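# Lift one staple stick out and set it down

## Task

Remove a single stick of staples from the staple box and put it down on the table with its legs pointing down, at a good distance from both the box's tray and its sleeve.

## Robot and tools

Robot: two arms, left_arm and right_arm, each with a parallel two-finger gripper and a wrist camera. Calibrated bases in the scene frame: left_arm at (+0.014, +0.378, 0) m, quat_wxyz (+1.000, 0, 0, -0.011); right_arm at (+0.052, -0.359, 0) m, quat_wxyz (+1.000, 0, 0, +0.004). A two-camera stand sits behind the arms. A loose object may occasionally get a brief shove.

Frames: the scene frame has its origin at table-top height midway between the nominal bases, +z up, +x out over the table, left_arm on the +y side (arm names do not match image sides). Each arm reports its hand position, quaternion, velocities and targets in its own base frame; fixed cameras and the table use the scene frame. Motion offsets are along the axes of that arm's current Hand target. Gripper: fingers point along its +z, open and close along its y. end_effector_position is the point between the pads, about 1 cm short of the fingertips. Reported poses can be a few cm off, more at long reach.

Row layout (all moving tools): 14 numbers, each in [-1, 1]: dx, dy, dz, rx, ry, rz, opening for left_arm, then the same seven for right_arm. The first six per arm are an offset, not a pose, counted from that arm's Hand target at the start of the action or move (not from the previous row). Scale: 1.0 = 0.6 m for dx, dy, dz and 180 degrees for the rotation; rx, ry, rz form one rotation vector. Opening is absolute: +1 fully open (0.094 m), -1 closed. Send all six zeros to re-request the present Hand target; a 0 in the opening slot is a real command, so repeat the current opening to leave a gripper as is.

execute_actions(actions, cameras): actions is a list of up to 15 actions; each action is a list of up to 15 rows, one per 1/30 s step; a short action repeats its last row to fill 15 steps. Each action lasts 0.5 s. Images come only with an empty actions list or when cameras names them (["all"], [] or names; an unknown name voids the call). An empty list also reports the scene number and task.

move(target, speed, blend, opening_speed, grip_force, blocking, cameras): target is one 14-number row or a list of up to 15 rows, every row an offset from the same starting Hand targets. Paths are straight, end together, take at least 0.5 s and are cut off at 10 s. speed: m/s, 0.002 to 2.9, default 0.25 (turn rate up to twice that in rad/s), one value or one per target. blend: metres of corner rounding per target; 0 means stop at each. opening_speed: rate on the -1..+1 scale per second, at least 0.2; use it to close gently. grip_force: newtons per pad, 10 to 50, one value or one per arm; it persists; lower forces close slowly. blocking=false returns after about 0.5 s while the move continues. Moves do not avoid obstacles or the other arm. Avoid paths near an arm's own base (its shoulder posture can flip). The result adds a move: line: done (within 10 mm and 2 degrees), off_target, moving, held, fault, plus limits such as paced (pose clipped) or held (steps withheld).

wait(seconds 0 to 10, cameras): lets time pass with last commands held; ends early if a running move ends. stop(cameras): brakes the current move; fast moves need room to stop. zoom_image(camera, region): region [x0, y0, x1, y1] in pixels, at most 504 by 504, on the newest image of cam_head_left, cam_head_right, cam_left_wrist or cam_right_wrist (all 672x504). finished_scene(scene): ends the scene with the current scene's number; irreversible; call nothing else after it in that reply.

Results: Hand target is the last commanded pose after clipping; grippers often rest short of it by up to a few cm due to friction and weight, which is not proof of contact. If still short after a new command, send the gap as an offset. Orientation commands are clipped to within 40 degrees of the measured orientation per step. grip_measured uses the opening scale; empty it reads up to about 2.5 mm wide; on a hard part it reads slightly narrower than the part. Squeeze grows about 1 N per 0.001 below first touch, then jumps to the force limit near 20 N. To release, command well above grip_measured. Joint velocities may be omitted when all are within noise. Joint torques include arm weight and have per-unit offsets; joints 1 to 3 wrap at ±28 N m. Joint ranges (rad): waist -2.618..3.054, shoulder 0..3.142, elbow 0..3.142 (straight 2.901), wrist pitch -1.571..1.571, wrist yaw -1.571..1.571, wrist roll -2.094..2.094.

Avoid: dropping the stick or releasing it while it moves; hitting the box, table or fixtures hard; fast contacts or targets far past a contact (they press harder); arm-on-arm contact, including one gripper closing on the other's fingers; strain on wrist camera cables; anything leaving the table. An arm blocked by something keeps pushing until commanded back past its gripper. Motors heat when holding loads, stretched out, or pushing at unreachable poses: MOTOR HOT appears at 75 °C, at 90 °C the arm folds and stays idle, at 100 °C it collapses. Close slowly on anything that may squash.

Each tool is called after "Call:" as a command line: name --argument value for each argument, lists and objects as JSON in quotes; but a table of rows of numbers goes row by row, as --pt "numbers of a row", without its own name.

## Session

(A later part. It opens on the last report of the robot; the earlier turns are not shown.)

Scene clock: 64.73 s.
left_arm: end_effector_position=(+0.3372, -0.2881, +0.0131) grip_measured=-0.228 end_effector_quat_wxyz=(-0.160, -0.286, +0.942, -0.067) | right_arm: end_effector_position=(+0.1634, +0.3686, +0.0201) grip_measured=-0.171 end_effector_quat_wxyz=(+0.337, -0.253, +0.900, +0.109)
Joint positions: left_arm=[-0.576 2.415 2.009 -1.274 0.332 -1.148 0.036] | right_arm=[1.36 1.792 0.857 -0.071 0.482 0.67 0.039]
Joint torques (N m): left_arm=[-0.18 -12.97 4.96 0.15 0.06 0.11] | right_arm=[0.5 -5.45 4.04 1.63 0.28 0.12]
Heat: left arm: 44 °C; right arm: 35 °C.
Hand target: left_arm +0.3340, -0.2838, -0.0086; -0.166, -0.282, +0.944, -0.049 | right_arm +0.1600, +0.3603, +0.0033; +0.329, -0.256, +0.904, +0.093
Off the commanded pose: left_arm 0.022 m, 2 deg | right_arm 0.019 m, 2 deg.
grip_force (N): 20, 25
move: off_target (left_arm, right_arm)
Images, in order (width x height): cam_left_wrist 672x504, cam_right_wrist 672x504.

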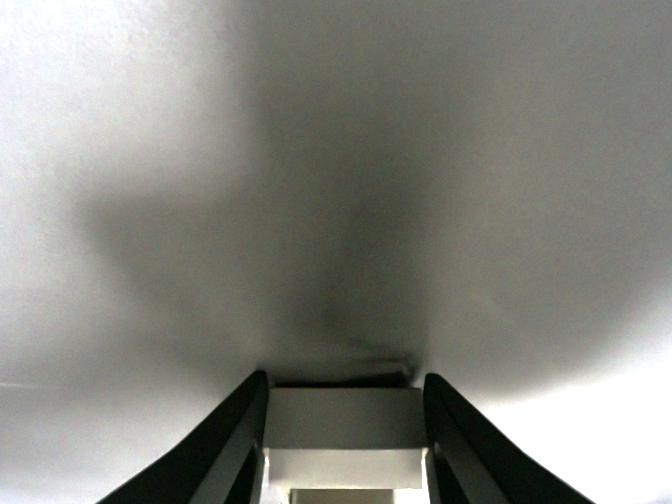

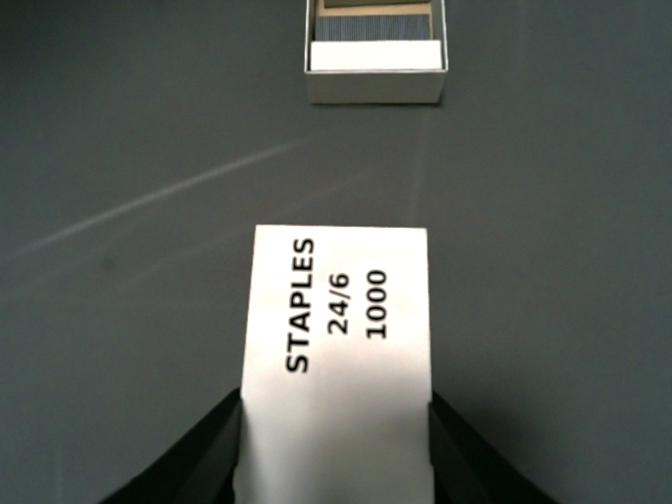

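Call:
move --target '[0,0,0,0,0,0,0.0,0,0,0,0,0,0,0.3]' --cameras '["cam_left_wrist","cam_right_wrist"]' --opening_speed 0.4

Scene clock: 66.40 s.
left_arm: end_effector_position=(+0.3403, -0.2900, +0.0127) grip_measured=-0.002 end_effector_quat_wxyz=(-0.155, -0.284, +0.943, -0.072) | right_arm: end_effector_position=(+0.1634, +0.3687, +0.0202) grip_measured=+0.298 end_effector_quat_wxyz=(+0.337, -0.253, +0.900, +0.109)
Joint positions: left_arm=[-0.576 2.415 2.009 -1.259 0.332 -1.146 0.047] | right_arm=[1.36 1.792 0.857 -0.07 0.482 0.67 0.061]
Joint torques (N m): left_arm=[-0.14 -12.97 5.14 0.05 0.06 0.12] | right_arm=[0.49 -5.48 4.05 1.63 0.28 0.12]
Heat: left arm: 43 °C; right arm: 35 °C.
Hand target: left_arm +0.3341, -0.2839, -0.0086; -0.166, -0.282, +0.944, -0.049 | right_arm +0.1600, +0.3603, +0.0034; +0.329, -0.256, +0.904, +0.093
Off the commanded pose: left_arm 0.023 m, 3 deg | right_arm 0.019 m, 2 deg.
grip_force (N): 20, 25
move: off_target (left_arm, right_arm)
Images, in order (width x height): cam_left_wrist 672x504, cam_right_wrist 672x504.

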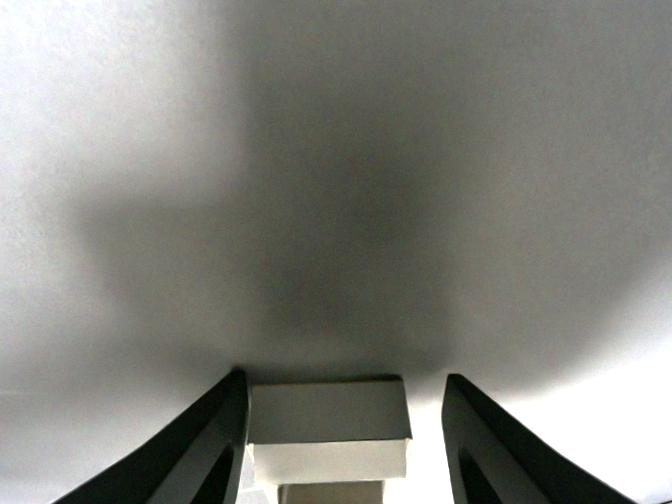

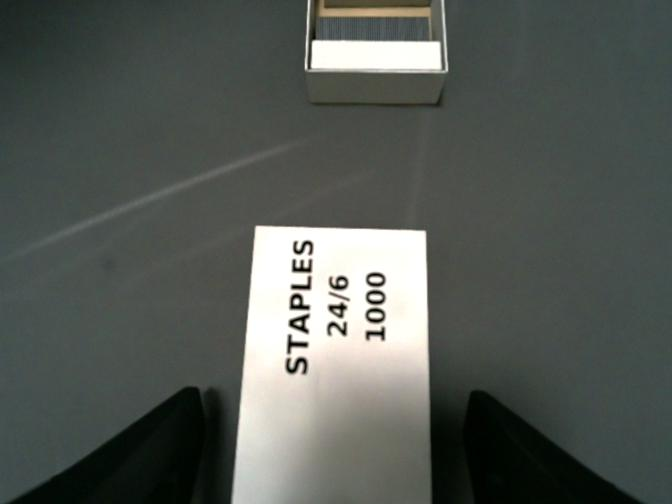

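Call:
move --target '[0.068,0,-0.188,0,0,0,0.0,0,0,-0.17,0,0,0,0.3]' --cameras '["cam_left_wrist","cam_right_wrist"]' --speed 0.12

Scene clock: 68.67 s.
left_arm: end_effector_position=(+0.3333, -0.2852, +0.0895) grip_measured=-0.002 end_effector_quat_wxyz=(-0.161, -0.287, +0.942, -0.065) | right_arm: end_effector_position=(+0.1029, +0.3212, +0.0664) grip_measured=+0.298 end_effector_quat_wxyz=(+0.317, -0.267, +0.906, +0.081)
Joint positions: left_arm=[-0.576 2.384 2.259 -1.559 0.331 -1.148 0.047] | right_arm=[1.541 1.533 0.844 -0.483 0.549 0.854 0.061]
Joint torques (N m): left_arm=[0.23 -20.03 7.87 -0.3 0.21 -0.09] | right_arm=[0.39 -7.38 8.95 1.03 0.48 0.14]
Heat: left arm: 43 °C; right arm: 35 °C.
Hand target: left_arm +0.3342, -0.2838, +0.1115; -0.166, -0.282, +0.944, -0.049 | right_arm +0.1043, +0.3260, +0.0815; +0.329, -0.256, +0.904, +0.093
Off the commanded pose: left_arm 0.022 m, 2 deg | right_arm 0.016 m, 2 deg.
joint sent to its limit (left arm) — joint 4 (wrist pitch), lower limit. The joint targets are off in orientation, not in position.
grip_force (N): 20, 25
move: off_target (left_arm, right_arm)
Images, in order (width x height): cam_left_wrist 672x504, cam_right_wrist 672x504.

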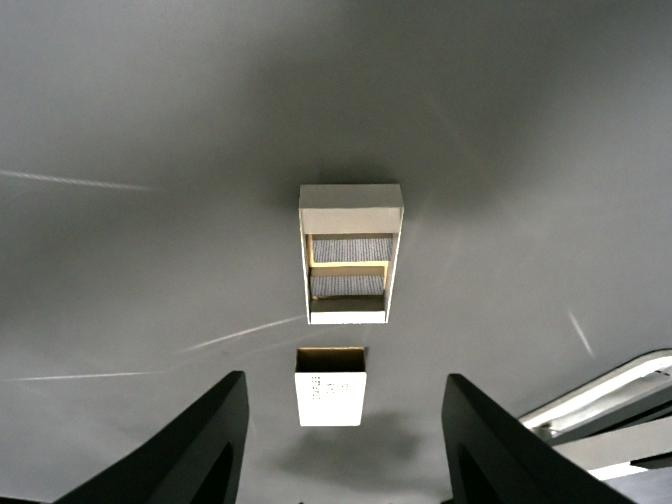

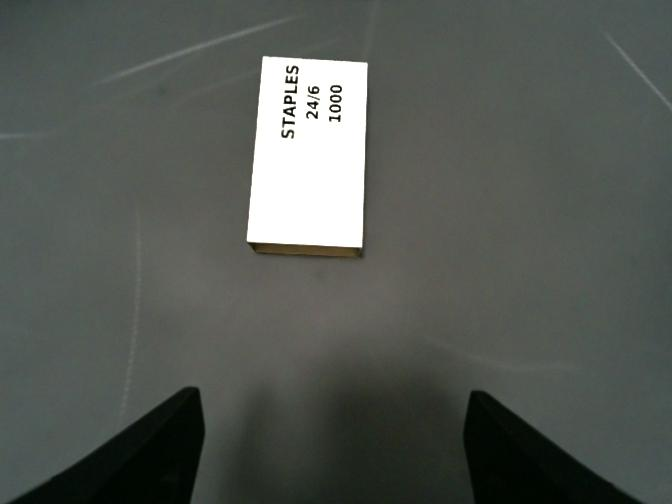

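Call:
zoom_image --camera "cam_left_wrist" --region '[270, 170, 430, 340]'

Scaled by 2.965 from the camera's 672x504 image, which has a finer 960x720 frame.

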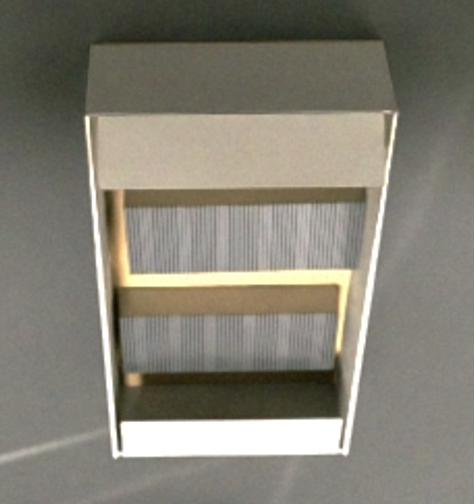

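Call:
move --target '[0.0647,-0.0143,-0.0093,-0.0865,-0.0872,0.4943,0.0,0,0,0,0,0,0,0.3]' --cameras '["cam_left_wrist","cam_head_left"]' --speed 0.2

Scene clock: 74.40 s.
left_arm: end_effector_position=(+0.3068, -0.3075, +0.1011) grip_measured=-0.002 end_effector_quat_wxyz=(-0.033, +0.467, +0.884, +0.004) | right_arm: end_effector_position=(+0.1028, +0.3210, +0.0663) grip_measured=+0.298 end_effector_quat_wxyz=(+0.317, -0.267, +0.907, +0.080)
Joint positions: left_arm=[-0.784 2.333 2.259 -1.562 0.012 0.189 0.047] | right_arm=[1.541 1.533 0.844 -0.483 0.549 0.855 0.061]
Joint torques (N m): left_arm=[-0.28 -20.45 9.76 -0.11 -0.09 0.11] | right_arm=[0.42 -7.38 8.98 1.02 0.48 0.14]
Heat: left arm: 44 °C; right arm: 36 °C.
Hand target: left_arm +0.3099, -0.3101, +0.1299; +0.000, +0.474, +0.880, +0.000 | right_arm +0.1043, +0.3260, +0.0815; +0.329, -0.256, +0.904, +0.093
Off the commanded pose: left_arm 0.029 m, 4 deg | right_arm 0.016 m, 2 deg.
grip_force (N): 20, 25
move: off_target (left_arm, right_arm)
Images, in order (width x height): cam_head_left 672x504, cam_left_wrist 672x504.

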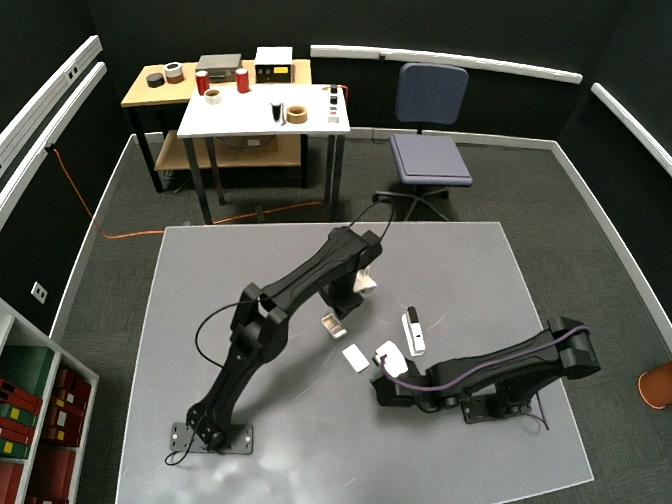

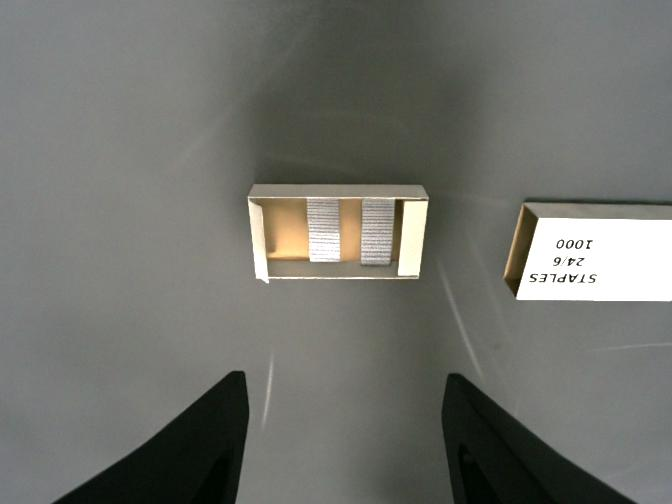

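Call:
zoom_image --camera "cam_left_wrist" --region '[235, 170, 445, 300]'

Scaled by 2.400 from the camera's 672x504 image, which has a finer 960x720 frame.

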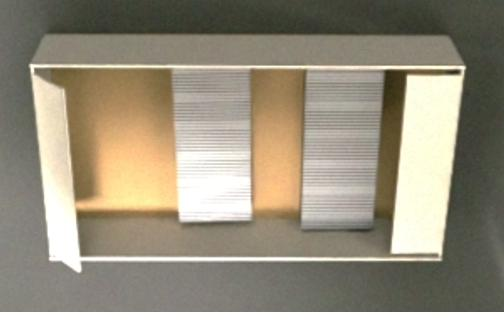

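Call:
move --target '[-0.0067,0.0131,0.1417,0,0,0,-0.55,0,0,0,0,0,0,0.3]' --cameras '["cam_left_wrist"]' --speed 0.1

Scene clock: 77.97 s.
left_arm: end_effector_position=(+0.3153, -0.3117, +0.0389) grip_measured=-0.548 end_effector_quat_wxyz=(-0.012, +0.472, +0.882, -0.002) | right_arm: end_effector_position=(+0.1028, +0.3210, +0.0663) grip_measured=+0.298 end_effector_quat_wxyz=(+0.317, -0.267, +0.907, +0.080)
Joint positions: left_arm=[-0.778 2.311 1.976 -1.258 0.011 0.206 0.021] | right_arm=[1.541 1.533 0.844 -0.483 0.549 0.855 0.061]
Joint torques (N m): left_arm=[0.4 -18 5.19 0.32 -0.07 0.13] | right_arm=[0.4 -7.38 8.99 1.02 0.48 0.14]
Heat: left arm: 44 °C; right arm: 36 °C.
Hand target: left_arm +0.3188, -0.3092, +0.0449; +0.000, +0.475, +0.880, +0.000 | right_arm +0.1043, +0.3260, +0.0815; +0.329, -0.256, +0.904, +0.093
Off the commanded pose: left_arm 0.007 m, 1 deg | right_arm 0.016 m, 2 deg.
grip_force (N): 20, 25
move: off_target (right_arm)
Images, in order (width x height): cam_left_wrist 672x504.

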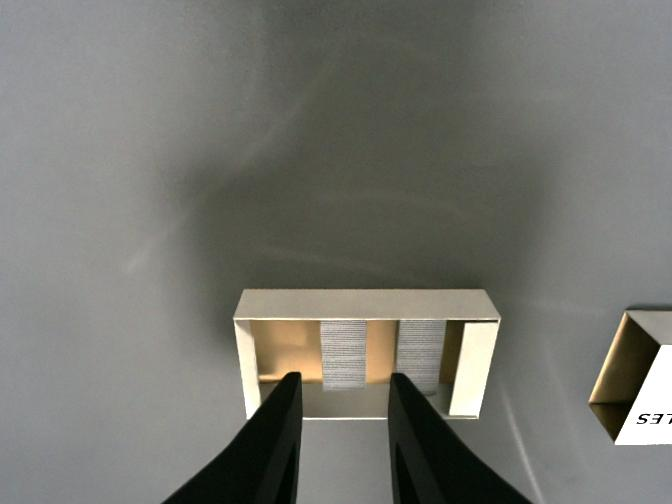

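Call:
zoom_image --camera "cam_left_wrist" --region '[220, 280, 510, 450]'

Scaled by 1.738 from the camera's 672x504 image, which has a finer 960x720 frame.

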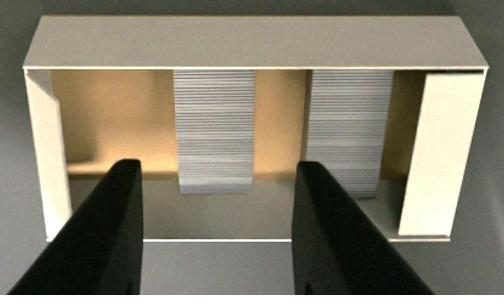

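Call:
move --target '[0,0,0.0267,0,0,0,-0.645,0,0,0,0,0,0,0.3]' --cameras '["cam_left_wrist"]' --speed 0.05

Scene clock: 81.57 s.
left_arm: end_effector_position=(+0.3156, -0.3120, +0.0264) grip_measured=-0.643 end_effector_quat_wxyz=(-0.009, +0.472, +0.882, -0.003) | right_arm: end_effector_position=(+0.1028, +0.3210, +0.0663) grip_measured=+0.298 end_effector_quat_wxyz=(+0.317, -0.267, +0.907, +0.080)
Joint positions: left_arm=[-0.778 2.311 1.926 -1.2 0.011 0.206 0.017] | right_arm=[1.541 1.533 0.844 -0.483 0.549 0.855 0.061]
Joint torques (N m): left_arm=[0.62 -17.17 5.6 0.31 -0.07 0.13] | right_arm=[0.4 -7.39 8.98 1.02 0.48 0.13]
Heat: left arm: 43 °C; right arm: 37 °C.
Hand target: left_arm +0.3188, -0.3092, +0.0289; +0.000, +0.475, +0.880, +0.000 | right_arm +0.1043, +0.3260, +0.0815; +0.329, -0.256, +0.904, +0.093
Off the commanded pose: left_arm 0.005 m, 1 deg | right_arm 0.016 m, 2 deg.
grip_force (N): 20, 25
move: off_target (right_arm)
Images, in order (width x height): cam_left_wrist 672x504.

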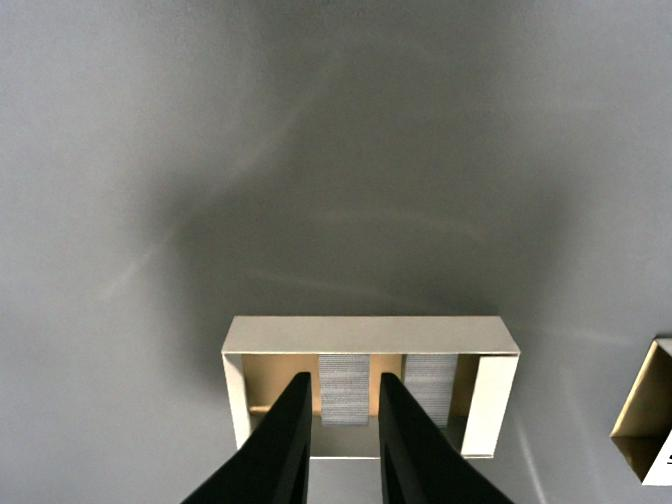

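Call:
zoom_image --camera "cam_left_wrist" --region '[220, 310, 520, 480]'

Scaled by 1.680 from the camera's 672x504 image, which has a finer 960x720 frame.

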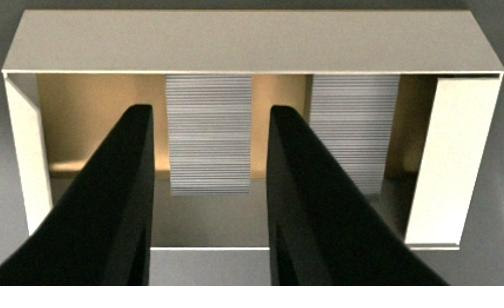

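Call:
move --target '[0.0083,0,0.0133,0,0,0,-0.645,0,0,0,0,0,0,0.3]' --cameras '["cam_left_wrist"]' --speed 0.03

Call:
zoom_image --camera "cam_left_wrist" --region '[220, 324, 520, 504]'

Scene clock: 83.40 s.
left_arm: end_effector_position=(+0.3108, -0.3073, +0.0119) grip_measured=-0.643 end_effector_quat_wxyz=(-0.017, +0.473, +0.881, -0.001) | right_arm: end_effector_position=(+0.1028, +0.3210, +0.0663) grip_measured=+0.298 end_effector_quat_wxyz=(+0.317, -0.267, +0.907, +0.080)
Joint positions: left_arm=[-0.778 2.311 1.867 -1.158 0.011 0.208 0.017] | right_arm=[1.541 1.533 0.844 -0.483 0.549 0.855 0.061]
Joint torques (N m): left_arm=[0.7 -18.41 5.5 0.33 -0.1 0.12] | right_arm=[0.39 -7.38 8.95 1.02 0.48 0.13]
Heat: left arm: 43 °C; right arm: 37 °C.
Hand target: left_arm +0.3160, -0.3050, +0.0209; +0.000, +0.475, +0.880, +0.000 | right_arm +0.1043, +0.3260, +0.0815; +0.329, -0.256, +0.904, +0.093
Off the commanded pose: left_arm 0.011 m, 2 deg | right_arm 0.016 m, 2 deg.
grip_force (N): 20, 25
move: off_target (left_arm, right_arm)
Images, in order (width x height): cam_left_wrist 672x504.

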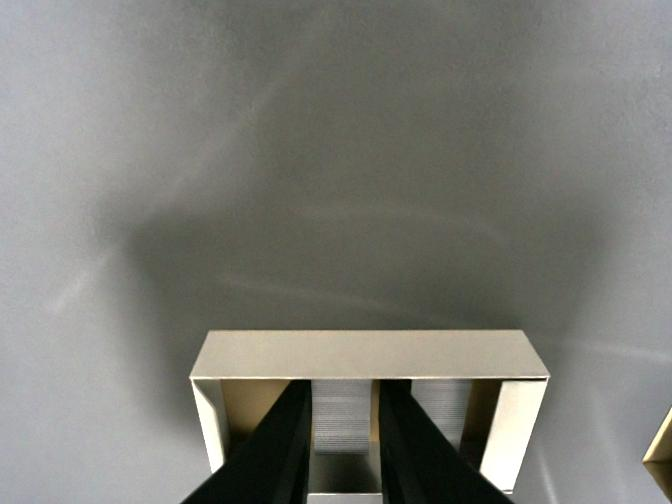

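Scaled by 1.680 from the camera's 672x504 image, which has a finer 960x720 frame.

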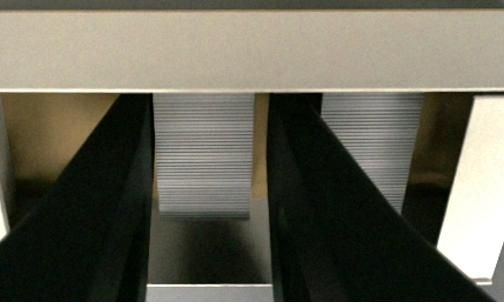

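Call:
move --target '[0,0,0,0,0,0,-0.78,0,0,0,0,0,0,0.3]' --cameras '["cam_left_wrist"]' --opening_speed 0.2 --grip_force '[20,25]'

Call:
zoom_image --camera "cam_left_wrist" --region '[220, 324, 520, 504]'

Scene clock: 84.60 s.
left_arm: end_effector_position=(+0.3110, -0.3075, +0.0119) grip_measured=-0.720 end_effector_quat_wxyz=(-0.016, +0.473, +0.881, -0.001) | right_arm: end_effector_position=(+0.1028, +0.3210, +0.0663) grip_measured=+0.298 end_effector_quat_wxyz=(+0.317, -0.267, +0.907, +0.080)
Joint positions: left_arm=[-0.778 2.311 1.867 -1.157 0.011 0.208 0.013] | right_arm=[1.541 1.533 0.844 -0.483 0.549 0.855 0.061]
Joint torques (N m): left_arm=[0.51 -18.77 5.52 0.24 -0.04 0.13] | right_arm=[0.42 -7.39 8.99 1.02 0.48 0.13]
Heat: left arm: 43 °C; right arm: 37 °C.
Hand target: left_arm +0.3160, -0.3051, +0.0209; +0.000, +0.475, +0.880, +0.000 | right_arm +0.1043, +0.3260, +0.0815; +0.329, -0.256, +0.904, +0.093
Off the commanded pose: left_arm 0.011 m, 2 deg | right_arm 0.016 m, 2 deg.
grip_force (N): 20, 25
move: off_target (left_arm, right_arm)
Images, in order (width x height): cam_left_wrist 672x504.

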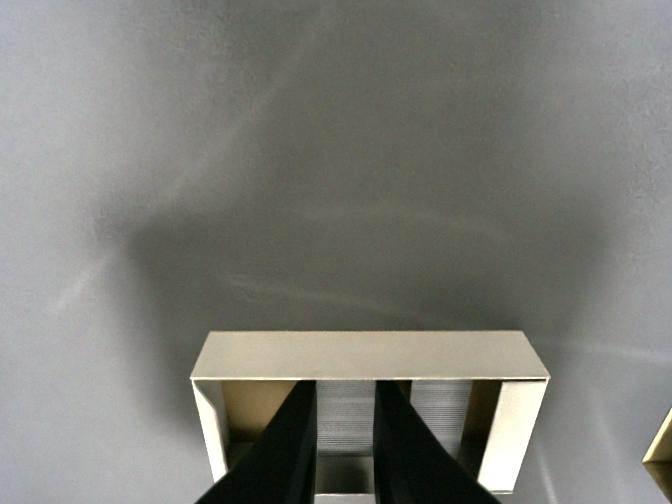

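Scaled by 1.680 from the camera's 672x504 image, which has a finer 960x720 frame.

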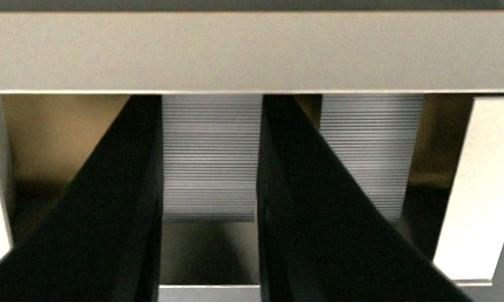

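Call:
move --target '[0,0,-0.133,0,0,0,-0.78,0,0,0,0,0,0,0.3]' --cameras '["cam_left_wrist"]' --speed 0.06

Scene clock: 86.97 s.
left_arm: end_effector_position=(+0.3095, -0.3060, +0.0782) grip_measured=-0.720 end_effector_quat_wxyz=(-0.024, +0.473, +0.881, +0.001) | right_arm: end_effector_position=(+0.1028, +0.3210, +0.0663) grip_measured=+0.298 end_effector_quat_wxyz=(+0.317, -0.267, +0.907, +0.080)
Joint positions: left_arm=[-0.778 2.297 2.106 -1.427 0.011 0.208 0.013] | right_arm=[1.541 1.533 0.844 -0.483 0.549 0.855 0.061]
Joint torques (N m): left_arm=[0.79 -18.81 9.31 -0.15 -0.07 0.1] | right_arm=[0.43 -7.41 8.98 1.02 0.48 0.13]
Heat: left arm: 43 °C; right arm: 37 °C.
Hand target: left_arm +0.3160, -0.3050, +0.1007; +0.000, +0.475, +0.880, +0.000 | right_arm +0.1043, +0.3260, +0.0815; +0.329, -0.256, +0.904, +0.093
Off the commanded pose: left_arm 0.023 m, 3 deg | right_arm 0.016 m, 2 deg.
grip_force (N): 20, 25
move: off_target (left_arm, right_arm)
Images, in order (width x height): cam_left_wrist 672x504.

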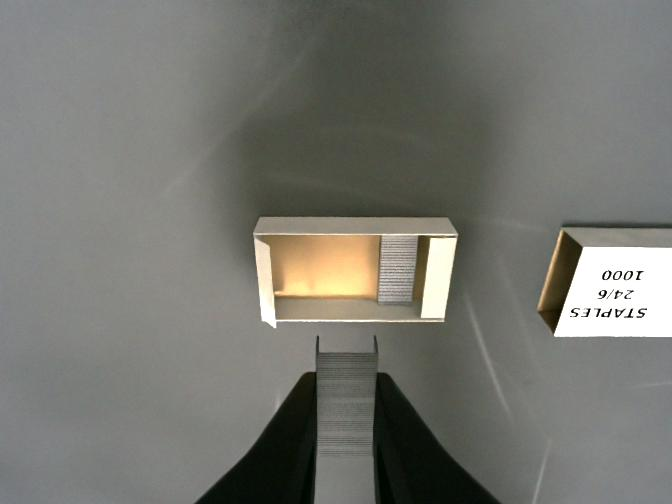

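Call:
move --target '[0.2167,0.1103,0.017,0,0,0,-0.78,0,0,0,0,0,0,0.3]' --cameras '["cam_left_wrist"]' --speed 0.15

Scene clock: 88.93 s.
left_arm: end_effector_position=(+0.3007, -0.1602, +0.0839) grip_measured=-0.720 end_effector_quat_wxyz=(-0.016, +0.469, +0.883, -0.001) | right_arm: end_effector_position=(+0.1028, +0.3210, +0.0663) grip_measured=+0.298 end_effector_quat_wxyz=(+0.317, -0.267, +0.907, +0.080)
Joint positions: left_arm=[-0.491 1.875 1.492 -1.219 0.002 0.484 0.013] | right_arm=[1.541 1.533 0.844 -0.483 0.549 0.855 0.061]
Joint torques (N m): left_arm=[0.14 -14.72 5.27 0.3 0 0.14] | right_arm=[0.4 -7.38 8.98 1.01 0.48 0.13]
Heat: left arm: 43 °C; right arm: 37 °C.
Hand target: left_arm +0.2999, -0.1599, +0.0904; +0.000, +0.474, +0.880, +0.000 | right_arm +0.1043, +0.3260, +0.0815; +0.329, -0.256, +0.904, +0.093
Off the commanded pose: left_arm 0.006 m, 2 deg | right_arm 0.016 m, 2 deg.
grip_force (N): 20, 25
move: off_target (right_arm)
Images, in order (width x height): cam_left_wrist 672x504.

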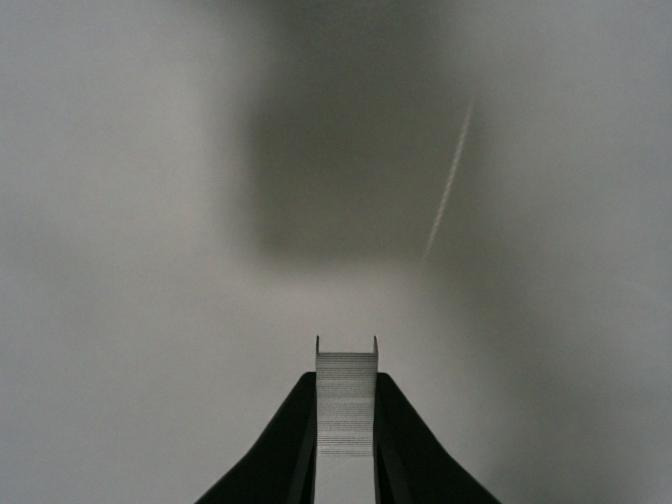

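Call:
move --target '[0,0,0.1,0,0,0,-0.78,0,0,0,0,0,0,0.3]' --cameras '["cam_left_wrist"]' --speed 0.1

Scene clock: 90.57 s.
left_arm: end_effector_position=(+0.3024, -0.1611, +0.0400) grip_measured=-0.720 end_effector_quat_wxyz=(+0.009, +0.469, +0.883, -0.001) | right_arm: end_effector_position=(+0.1028, +0.3210, +0.0663) grip_measured=+0.298 end_effector_quat_wxyz=(+0.317, -0.267, +0.907, +0.080)
Joint positions: left_arm=[-0.491 1.875 1.312 -0.99 0.002 0.485 0.013] | right_arm=[1.541 1.533 0.844 -0.483 0.549 0.855 0.061]
Joint torques (N m): left_arm=[0.14 -9.58 5.48 0.34 0 0.04] | right_arm=[0.42 -7.36 8.98 1.02 0.48 0.13]
Heat: left arm: 43 °C; right arm: 37 °C.
Hand target: left_arm +0.2998, -0.1599, +0.0303; +0.000, +0.475, +0.880, +0.000 | right_arm +0.1043, +0.3260, +0.0815; +0.329, -0.256, +0.904, +0.093
Off the commanded pose: left_arm 0.010 m, 1 deg | right_arm 0.016 m, 2 deg.
grip_force (N): 20, 25
move: off_target (right_arm)
Images, in order (width x height): cam_left_wrist 672x504.

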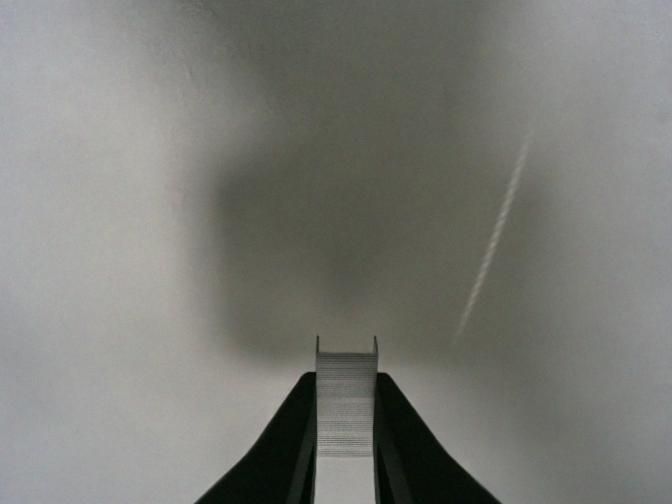

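Call:
move --target '[0,0,0.03,0,0,0,-0.78,0,0,0,0,0,0,0.3]' --cameras '["cam_left_wrist"]' --speed 0.04

Call:
move --target '[0,0,0.01,0,0,0,-0.78,0,0,0,0,0,0,0.3]' --cameras '["cam_left_wrist"]' --speed 0.03

Scene clock: 91.83 s.
left_arm: end_effector_position=(+0.3036, -0.1618, +0.0252) grip_measured=-0.720 end_effector_quat_wxyz=(+0.014, +0.469, +0.883, -0.001) | right_arm: end_effector_position=(+0.1028, +0.3210, +0.0663) grip_measured=+0.298 end_effector_quat_wxyz=(+0.317, -0.267, +0.907, +0.080)
Joint positions: left_arm=[-0.491 1.891 1.271 -0.923 0.002 0.485 0.013] | right_arm=[1.541 1.533 0.844 -0.483 0.549 0.855 0.061]
Joint torques (N m): left_arm=[-0.29 -8.53 5.42 0.39 0.03 0.1] | right_arm=[0.4 -7.38 8.99 1.02 0.47 0.13]
Heat: left arm: 43 °C; right arm: 37 °C.
Hand target: left_arm +0.2999, -0.1600, +0.0123; +0.000, +0.474, +0.880, +0.000 | right_arm +0.1043, +0.3260, +0.0815; +0.329, -0.256, +0.904, +0.093
Off the commanded pose: left_arm 0.014 m, 2 deg | right_arm 0.016 m, 2 deg.
grip_force (N): 20, 25
move: off_target (left_arm, right_arm)
Images, in order (width x height): cam_left_wrist 672x504.

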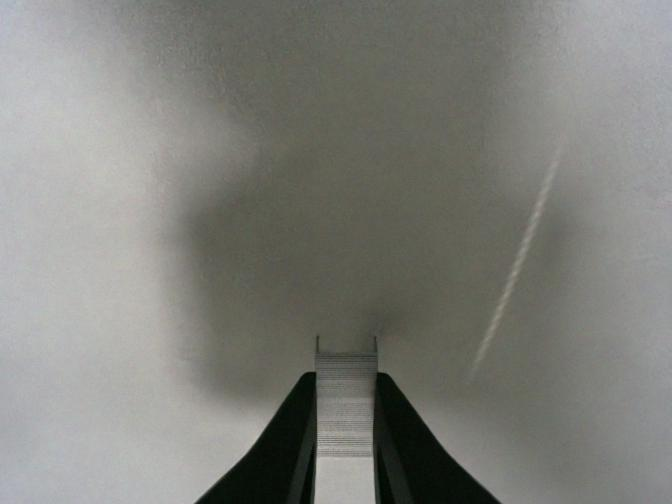

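Scene clock: 92.77 s.
left_arm: end_effector_position=(+0.3040, -0.1620, +0.0198) grip_measured=-0.720 end_effector_quat_wxyz=(+0.015, +0.469, +0.883, -0.001) | right_arm: end_effector_position=(+0.1028, +0.3210, +0.0663) grip_measured=+0.298 end_effector_quat_wxyz=(+0.317, -0.267, +0.907, +0.080)
Joint positions: left_arm=[-0.491 1.899 1.258 -0.901 0.002 0.485 0.013] | right_arm=[1.541 1.533 0.844 -0.483 0.549 0.855 0.061]
Joint torques (N m): left_arm=[-0.05 -8.51 5.35 0.44 -0.02 0.05] | right_arm=[0.4 -7.38 8.98 1.02 0.48 0.13]
Heat: left arm: 43 °C; right arm: 37 °C.
Hand target: left_arm +0.2998, -0.1599, +0.0064; +0.000, +0.474, +0.880, +0.000 | right_arm +0.1043, +0.3260, +0.0815; +0.329, -0.256, +0.904, +0.093
Off the commanded pose: left_arm 0.014 m, 2 deg | right_arm 0.016 m, 2 deg.
grip_force (N): 20, 25
move: off_target (left_arm, right_arm)
Images, in order (width x height): cam_left_wrist 672x504.

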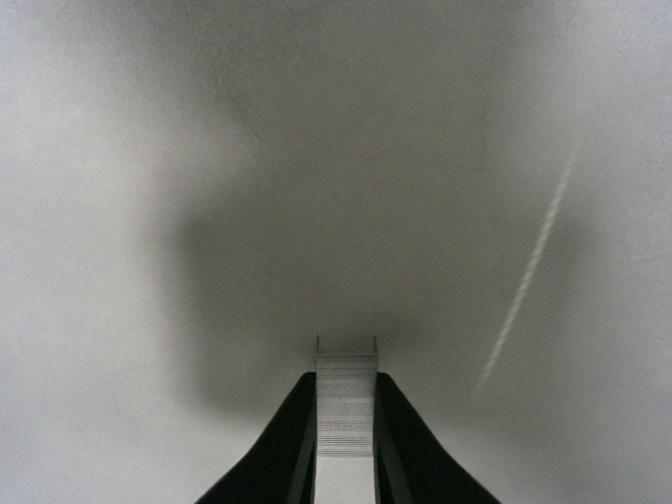

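Call:
move --target '[0,0,0.008,0,0,0,-0.78,0,0,0,0,0,0,0.3]' --cameras '["cam_left_wrist"]' --speed 0.03

Call:
move --target '[0,0,0.006,0,0,0,-0.78,0,0,0,0,0,0,0.3]' --cameras '["cam_left_wrist"]' --speed 0.03

Scene clock: 93.90 s.
left_arm: end_effector_position=(+0.3042, -0.1621, +0.0150) grip_measured=-0.720 end_effector_quat_wxyz=(+0.015, +0.469, +0.883, -0.001) | right_arm: end_effector_position=(+0.1028, +0.3210, +0.0663) grip_measured=+0.298 end_effector_quat_wxyz=(+0.317, -0.267, +0.907, +0.080)
Joint positions: left_arm=[-0.491 1.907 1.248 -0.883 0.002 0.485 0.013] | right_arm=[1.541 1.533 0.844 -0.483 0.549 0.855 0.061]
Joint torques (N m): left_arm=[-0.29 -8.32 4.96 0.37 0.04 0.05] | right_arm=[0.4 -7.38 9.01 1.02 0.48 0.13]
Heat: left arm: 43 °C; right arm: 37 °C.
Hand target: left_arm +0.2998, -0.1600, +0.0015; +0.000, +0.474, +0.880, +0.000 | right_arm +0.1043, +0.3260, +0.0815; +0.329, -0.256, +0.904, +0.093
Off the commanded pose: left_arm 0.014 m, 2 deg | right_arm 0.016 m, 2 deg.
grip_force (N): 20, 25
move: off_target (left_arm, right_arm)
Images, in order (width x height): cam_left_wrist 672x504.

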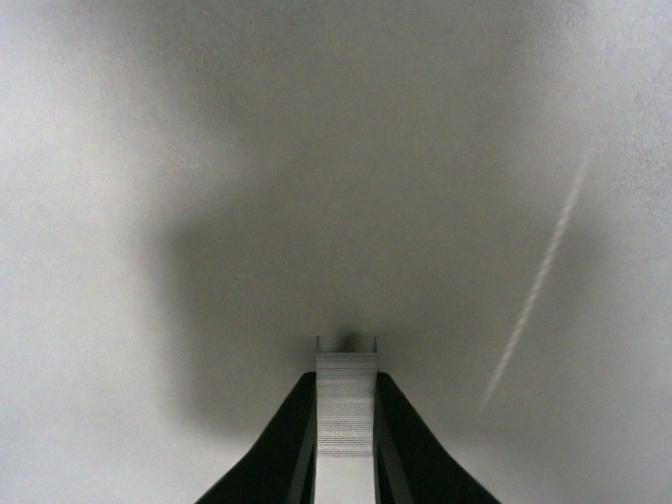

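Scene clock: 94.87 s.
left_arm: end_effector_position=(+0.3045, -0.1623, +0.0117) grip_measured=-0.720 end_effector_quat_wxyz=(+0.015, +0.469, +0.883, -0.001) | right_arm: end_effector_position=(+0.1028, +0.3210, +0.0663) grip_measured=+0.298 end_effector_quat_wxyz=(+0.317, -0.267, +0.907, +0.080)
Joint positions: left_arm=[-0.491 1.912 1.242 -0.87 0.002 0.485 0.013] | right_arm=[1.541 1.533 0.844 -0.483 0.549 0.855 0.061]
Joint torques (N m): left_arm=[-0.13 -8.43 5.18 0.43 -0.02 0.13] | right_arm=[0.42 -7.39 8.98 1.02 0.48 0.14]
Heat: left arm: 43 °C; right arm: 37 °C.
Hand target: left_arm +0.2999, -0.1600, -0.0020; +0.000, +0.474, +0.880, +0.000 | right_arm +0.1043, +0.3260, +0.0815; +0.329, -0.256, +0.904, +0.093
Off the commanded pose: left_arm 0.015 m, 2 deg | right_arm 0.016 m, 2 deg.
grip_force (N): 20, 25
move: off_target (left_arm, right_arm)
Images, in order (width x height): cam_left_wrist 672x504.

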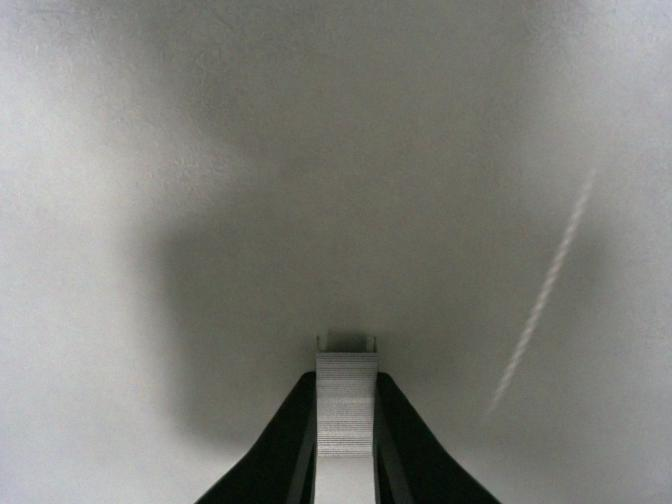

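Call:
zoom_image --camera "cam_left_wrist" --region '[290, 310, 400, 390]'

Call:
move --target '[0,0,0.004,0,0,0,-0.78,0,0,0,0,0,0,0.3]' --cameras '["cam_left_wrist"]' --speed 0.03

Call:
zoom_image --camera "cam_left_wrist" --region '[290, 310, 400, 390]'

Scaled by 4.582 from the camera's 672x504 image, which has a finer 960x720 frame.

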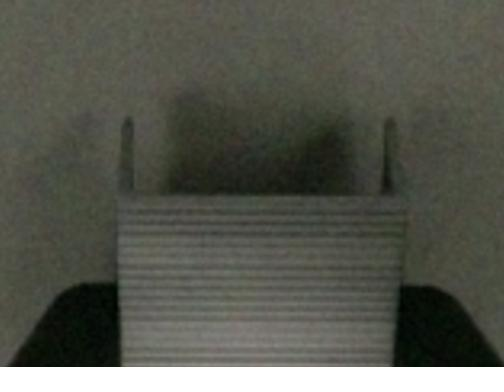

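Scene clock: 95.83 s.
left_arm: end_effector_position=(+0.3064, -0.1633, +0.0118) grip_measured=-0.720 end_effector_quat_wxyz=(+0.019, +0.469, +0.883, -0.001) | right_arm: end_effector_position=(+0.1028, +0.3210, +0.0663) grip_measured=+0.298 end_effector_quat_wxyz=(+0.317, -0.267, +0.907, +0.080)
Joint positions: left_arm=[-0.491 1.912 1.242 -0.861 0.002 0.485 0.013] | right_arm=[1.541 1.533 0.844 -0.483 0.549 0.855 0.061]
Joint torques (N m): left_arm=[-0.03 -8.35 4.68 0.34 0.03 0.11] | right_arm=[0.4 -7.38 8.95 1.02 0.48 0.14]
Heat: left arm: 43 °C; right arm: 37 °C.
Hand target: left_arm +0.2999, -0.1600, -0.0044; +0.000, +0.474, +0.880, +0.000 | right_arm +0.1043, +0.3260, +0.0815; +0.329, -0.256, +0.904, +0.093
Off the commanded pose: left_arm 0.018 m, 2 deg | right_arm 0.016 m, 2 deg.
grip_force (N): 20, 25
move: off_target (left_arm, right_arm)
Images, in order (width x height): cam_left_wrist 672x504.

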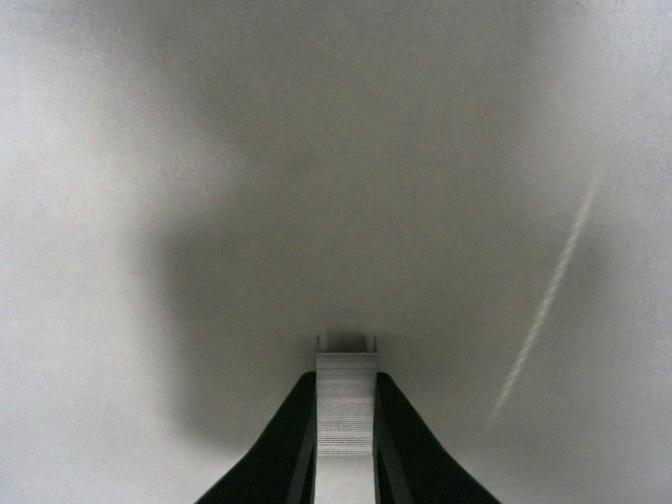

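Scaled by 4.582 from the camera's 672x504 image, which has a finer 960x720 frame.

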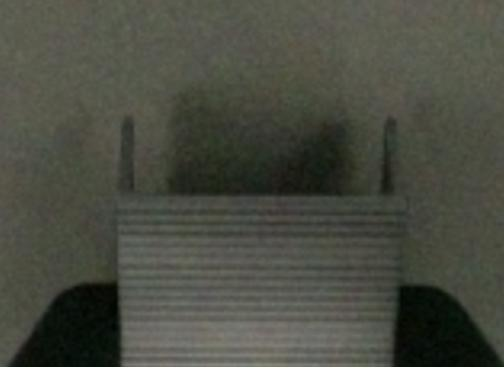

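Call:
move --target '[0,0,0,0,0,0,-0.5,0,0,0,0,0,0,0.3]' --cameras '["cam_left_wrist"]' --opening_speed 0.3

Call:
move --target '[0,0,-0.17,0,0,0,-0.5,0,0,0,0,0,0,0.3]' --cameras '["all"]' --speed 0.1

Scene clock: 97.23 s.
left_arm: end_effector_position=(+0.3065, -0.1633, +0.0118) grip_measured=-0.502 end_effector_quat_wxyz=(+0.020, +0.469, +0.883, -0.001) | right_arm: end_effector_position=(+0.1028, +0.3210, +0.0663) grip_measured=+0.298 end_effector_quat_wxyz=(+0.317, -0.267, +0.907, +0.080)
Joint positions: left_arm=[-0.491 1.912 1.242 -0.861 0.002 0.486 0.023] | right_arm=[1.541 1.533 0.844 -0.483 0.549 0.855 0.061]
Joint torques (N m): left_arm=[-0.09 -8.32 4.74 0.41 -0.04 0.08] | right_arm=[0.39 -7.36 8.98 1.02 0.48 0.14]
Heat: left arm: 43 °C; right arm: 37 °C.
Hand target: left_arm +0.2999, -0.1600, -0.0044; +0.000, +0.475, +0.880, +0.000 | right_arm +0.1043, +0.3260, +0.0815; +0.329, -0.256, +0.904, +0.093
Off the commanded pose: left_arm 0.018 m, 2 deg | right_arm 0.016 m, 2 deg.
grip_force (N): 20, 25
move: off_target (left_arm, right_arm)
Images, in order (width x height): cam_left_wrist 672x504.

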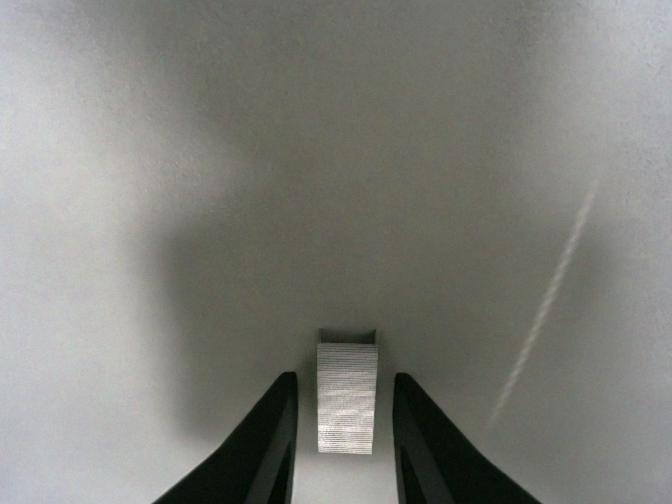

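Scene clock: 99.00 s.
left_arm: end_effector_position=(+0.2961, -0.1577, +0.0813) grip_measured=-0.502 end_effector_quat_wxyz=(-0.020, +0.469, +0.883, -0.001) | right_arm: end_effector_position=(+0.1028, +0.3210, +0.0663) grip_measured=+0.298 end_effector_quat_wxyz=(+0.317, -0.267, +0.907, +0.080)
Joint positions: left_arm=[-0.491 1.864 1.466 -1.212 0.002 0.486 0.023] | right_arm=[1.541 1.533 0.844 -0.483 0.549 0.855 0.061]
Joint torques (N m): left_arm=[-0.21 -14.08 8.98 -0.12 -0.01 0.08] | right_arm=[0.39 -7.36 8.98 1.02 0.48 0.14]
Heat: left arm: 43 °C; right arm: 37 °C.
Hand target: left_arm +0.2999, -0.1599, +0.0976; +0.000, +0.475, +0.880, +0.000 | right_arm +0.1043, +0.3260, +0.0815; +0.329, -0.256, +0.904, +0.093
Off the commanded pose: left_arm 0.017 m, 2 deg | right_arm 0.016 m, 2 deg.
grip_force (N): 20, 25
move: off_target (left_arm, right_arm)

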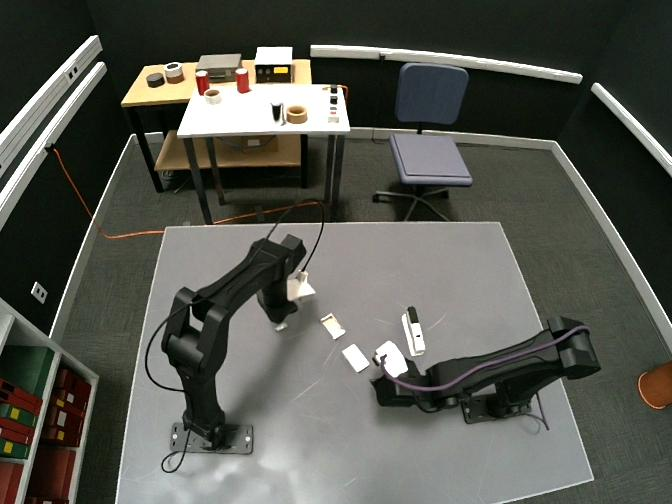

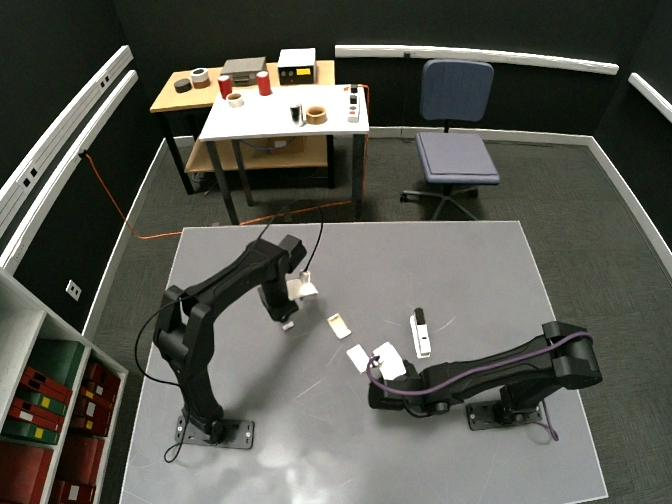

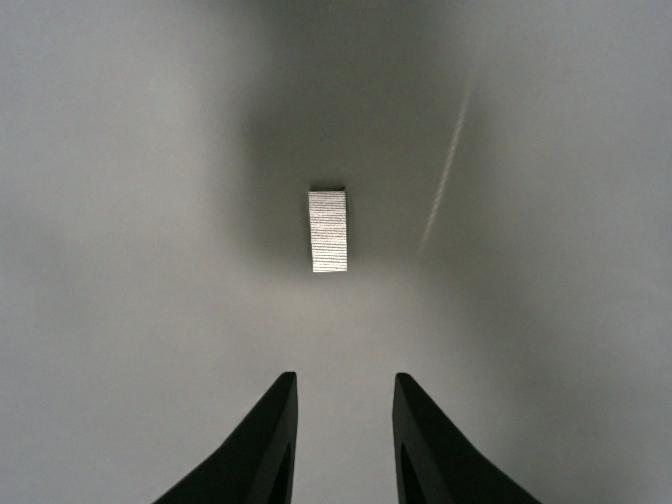

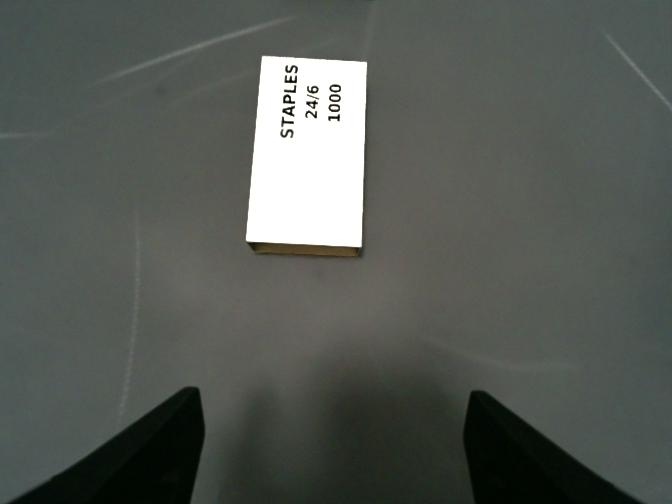

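Call:
finished_scene --scene 1

The scene is finished: the task was done.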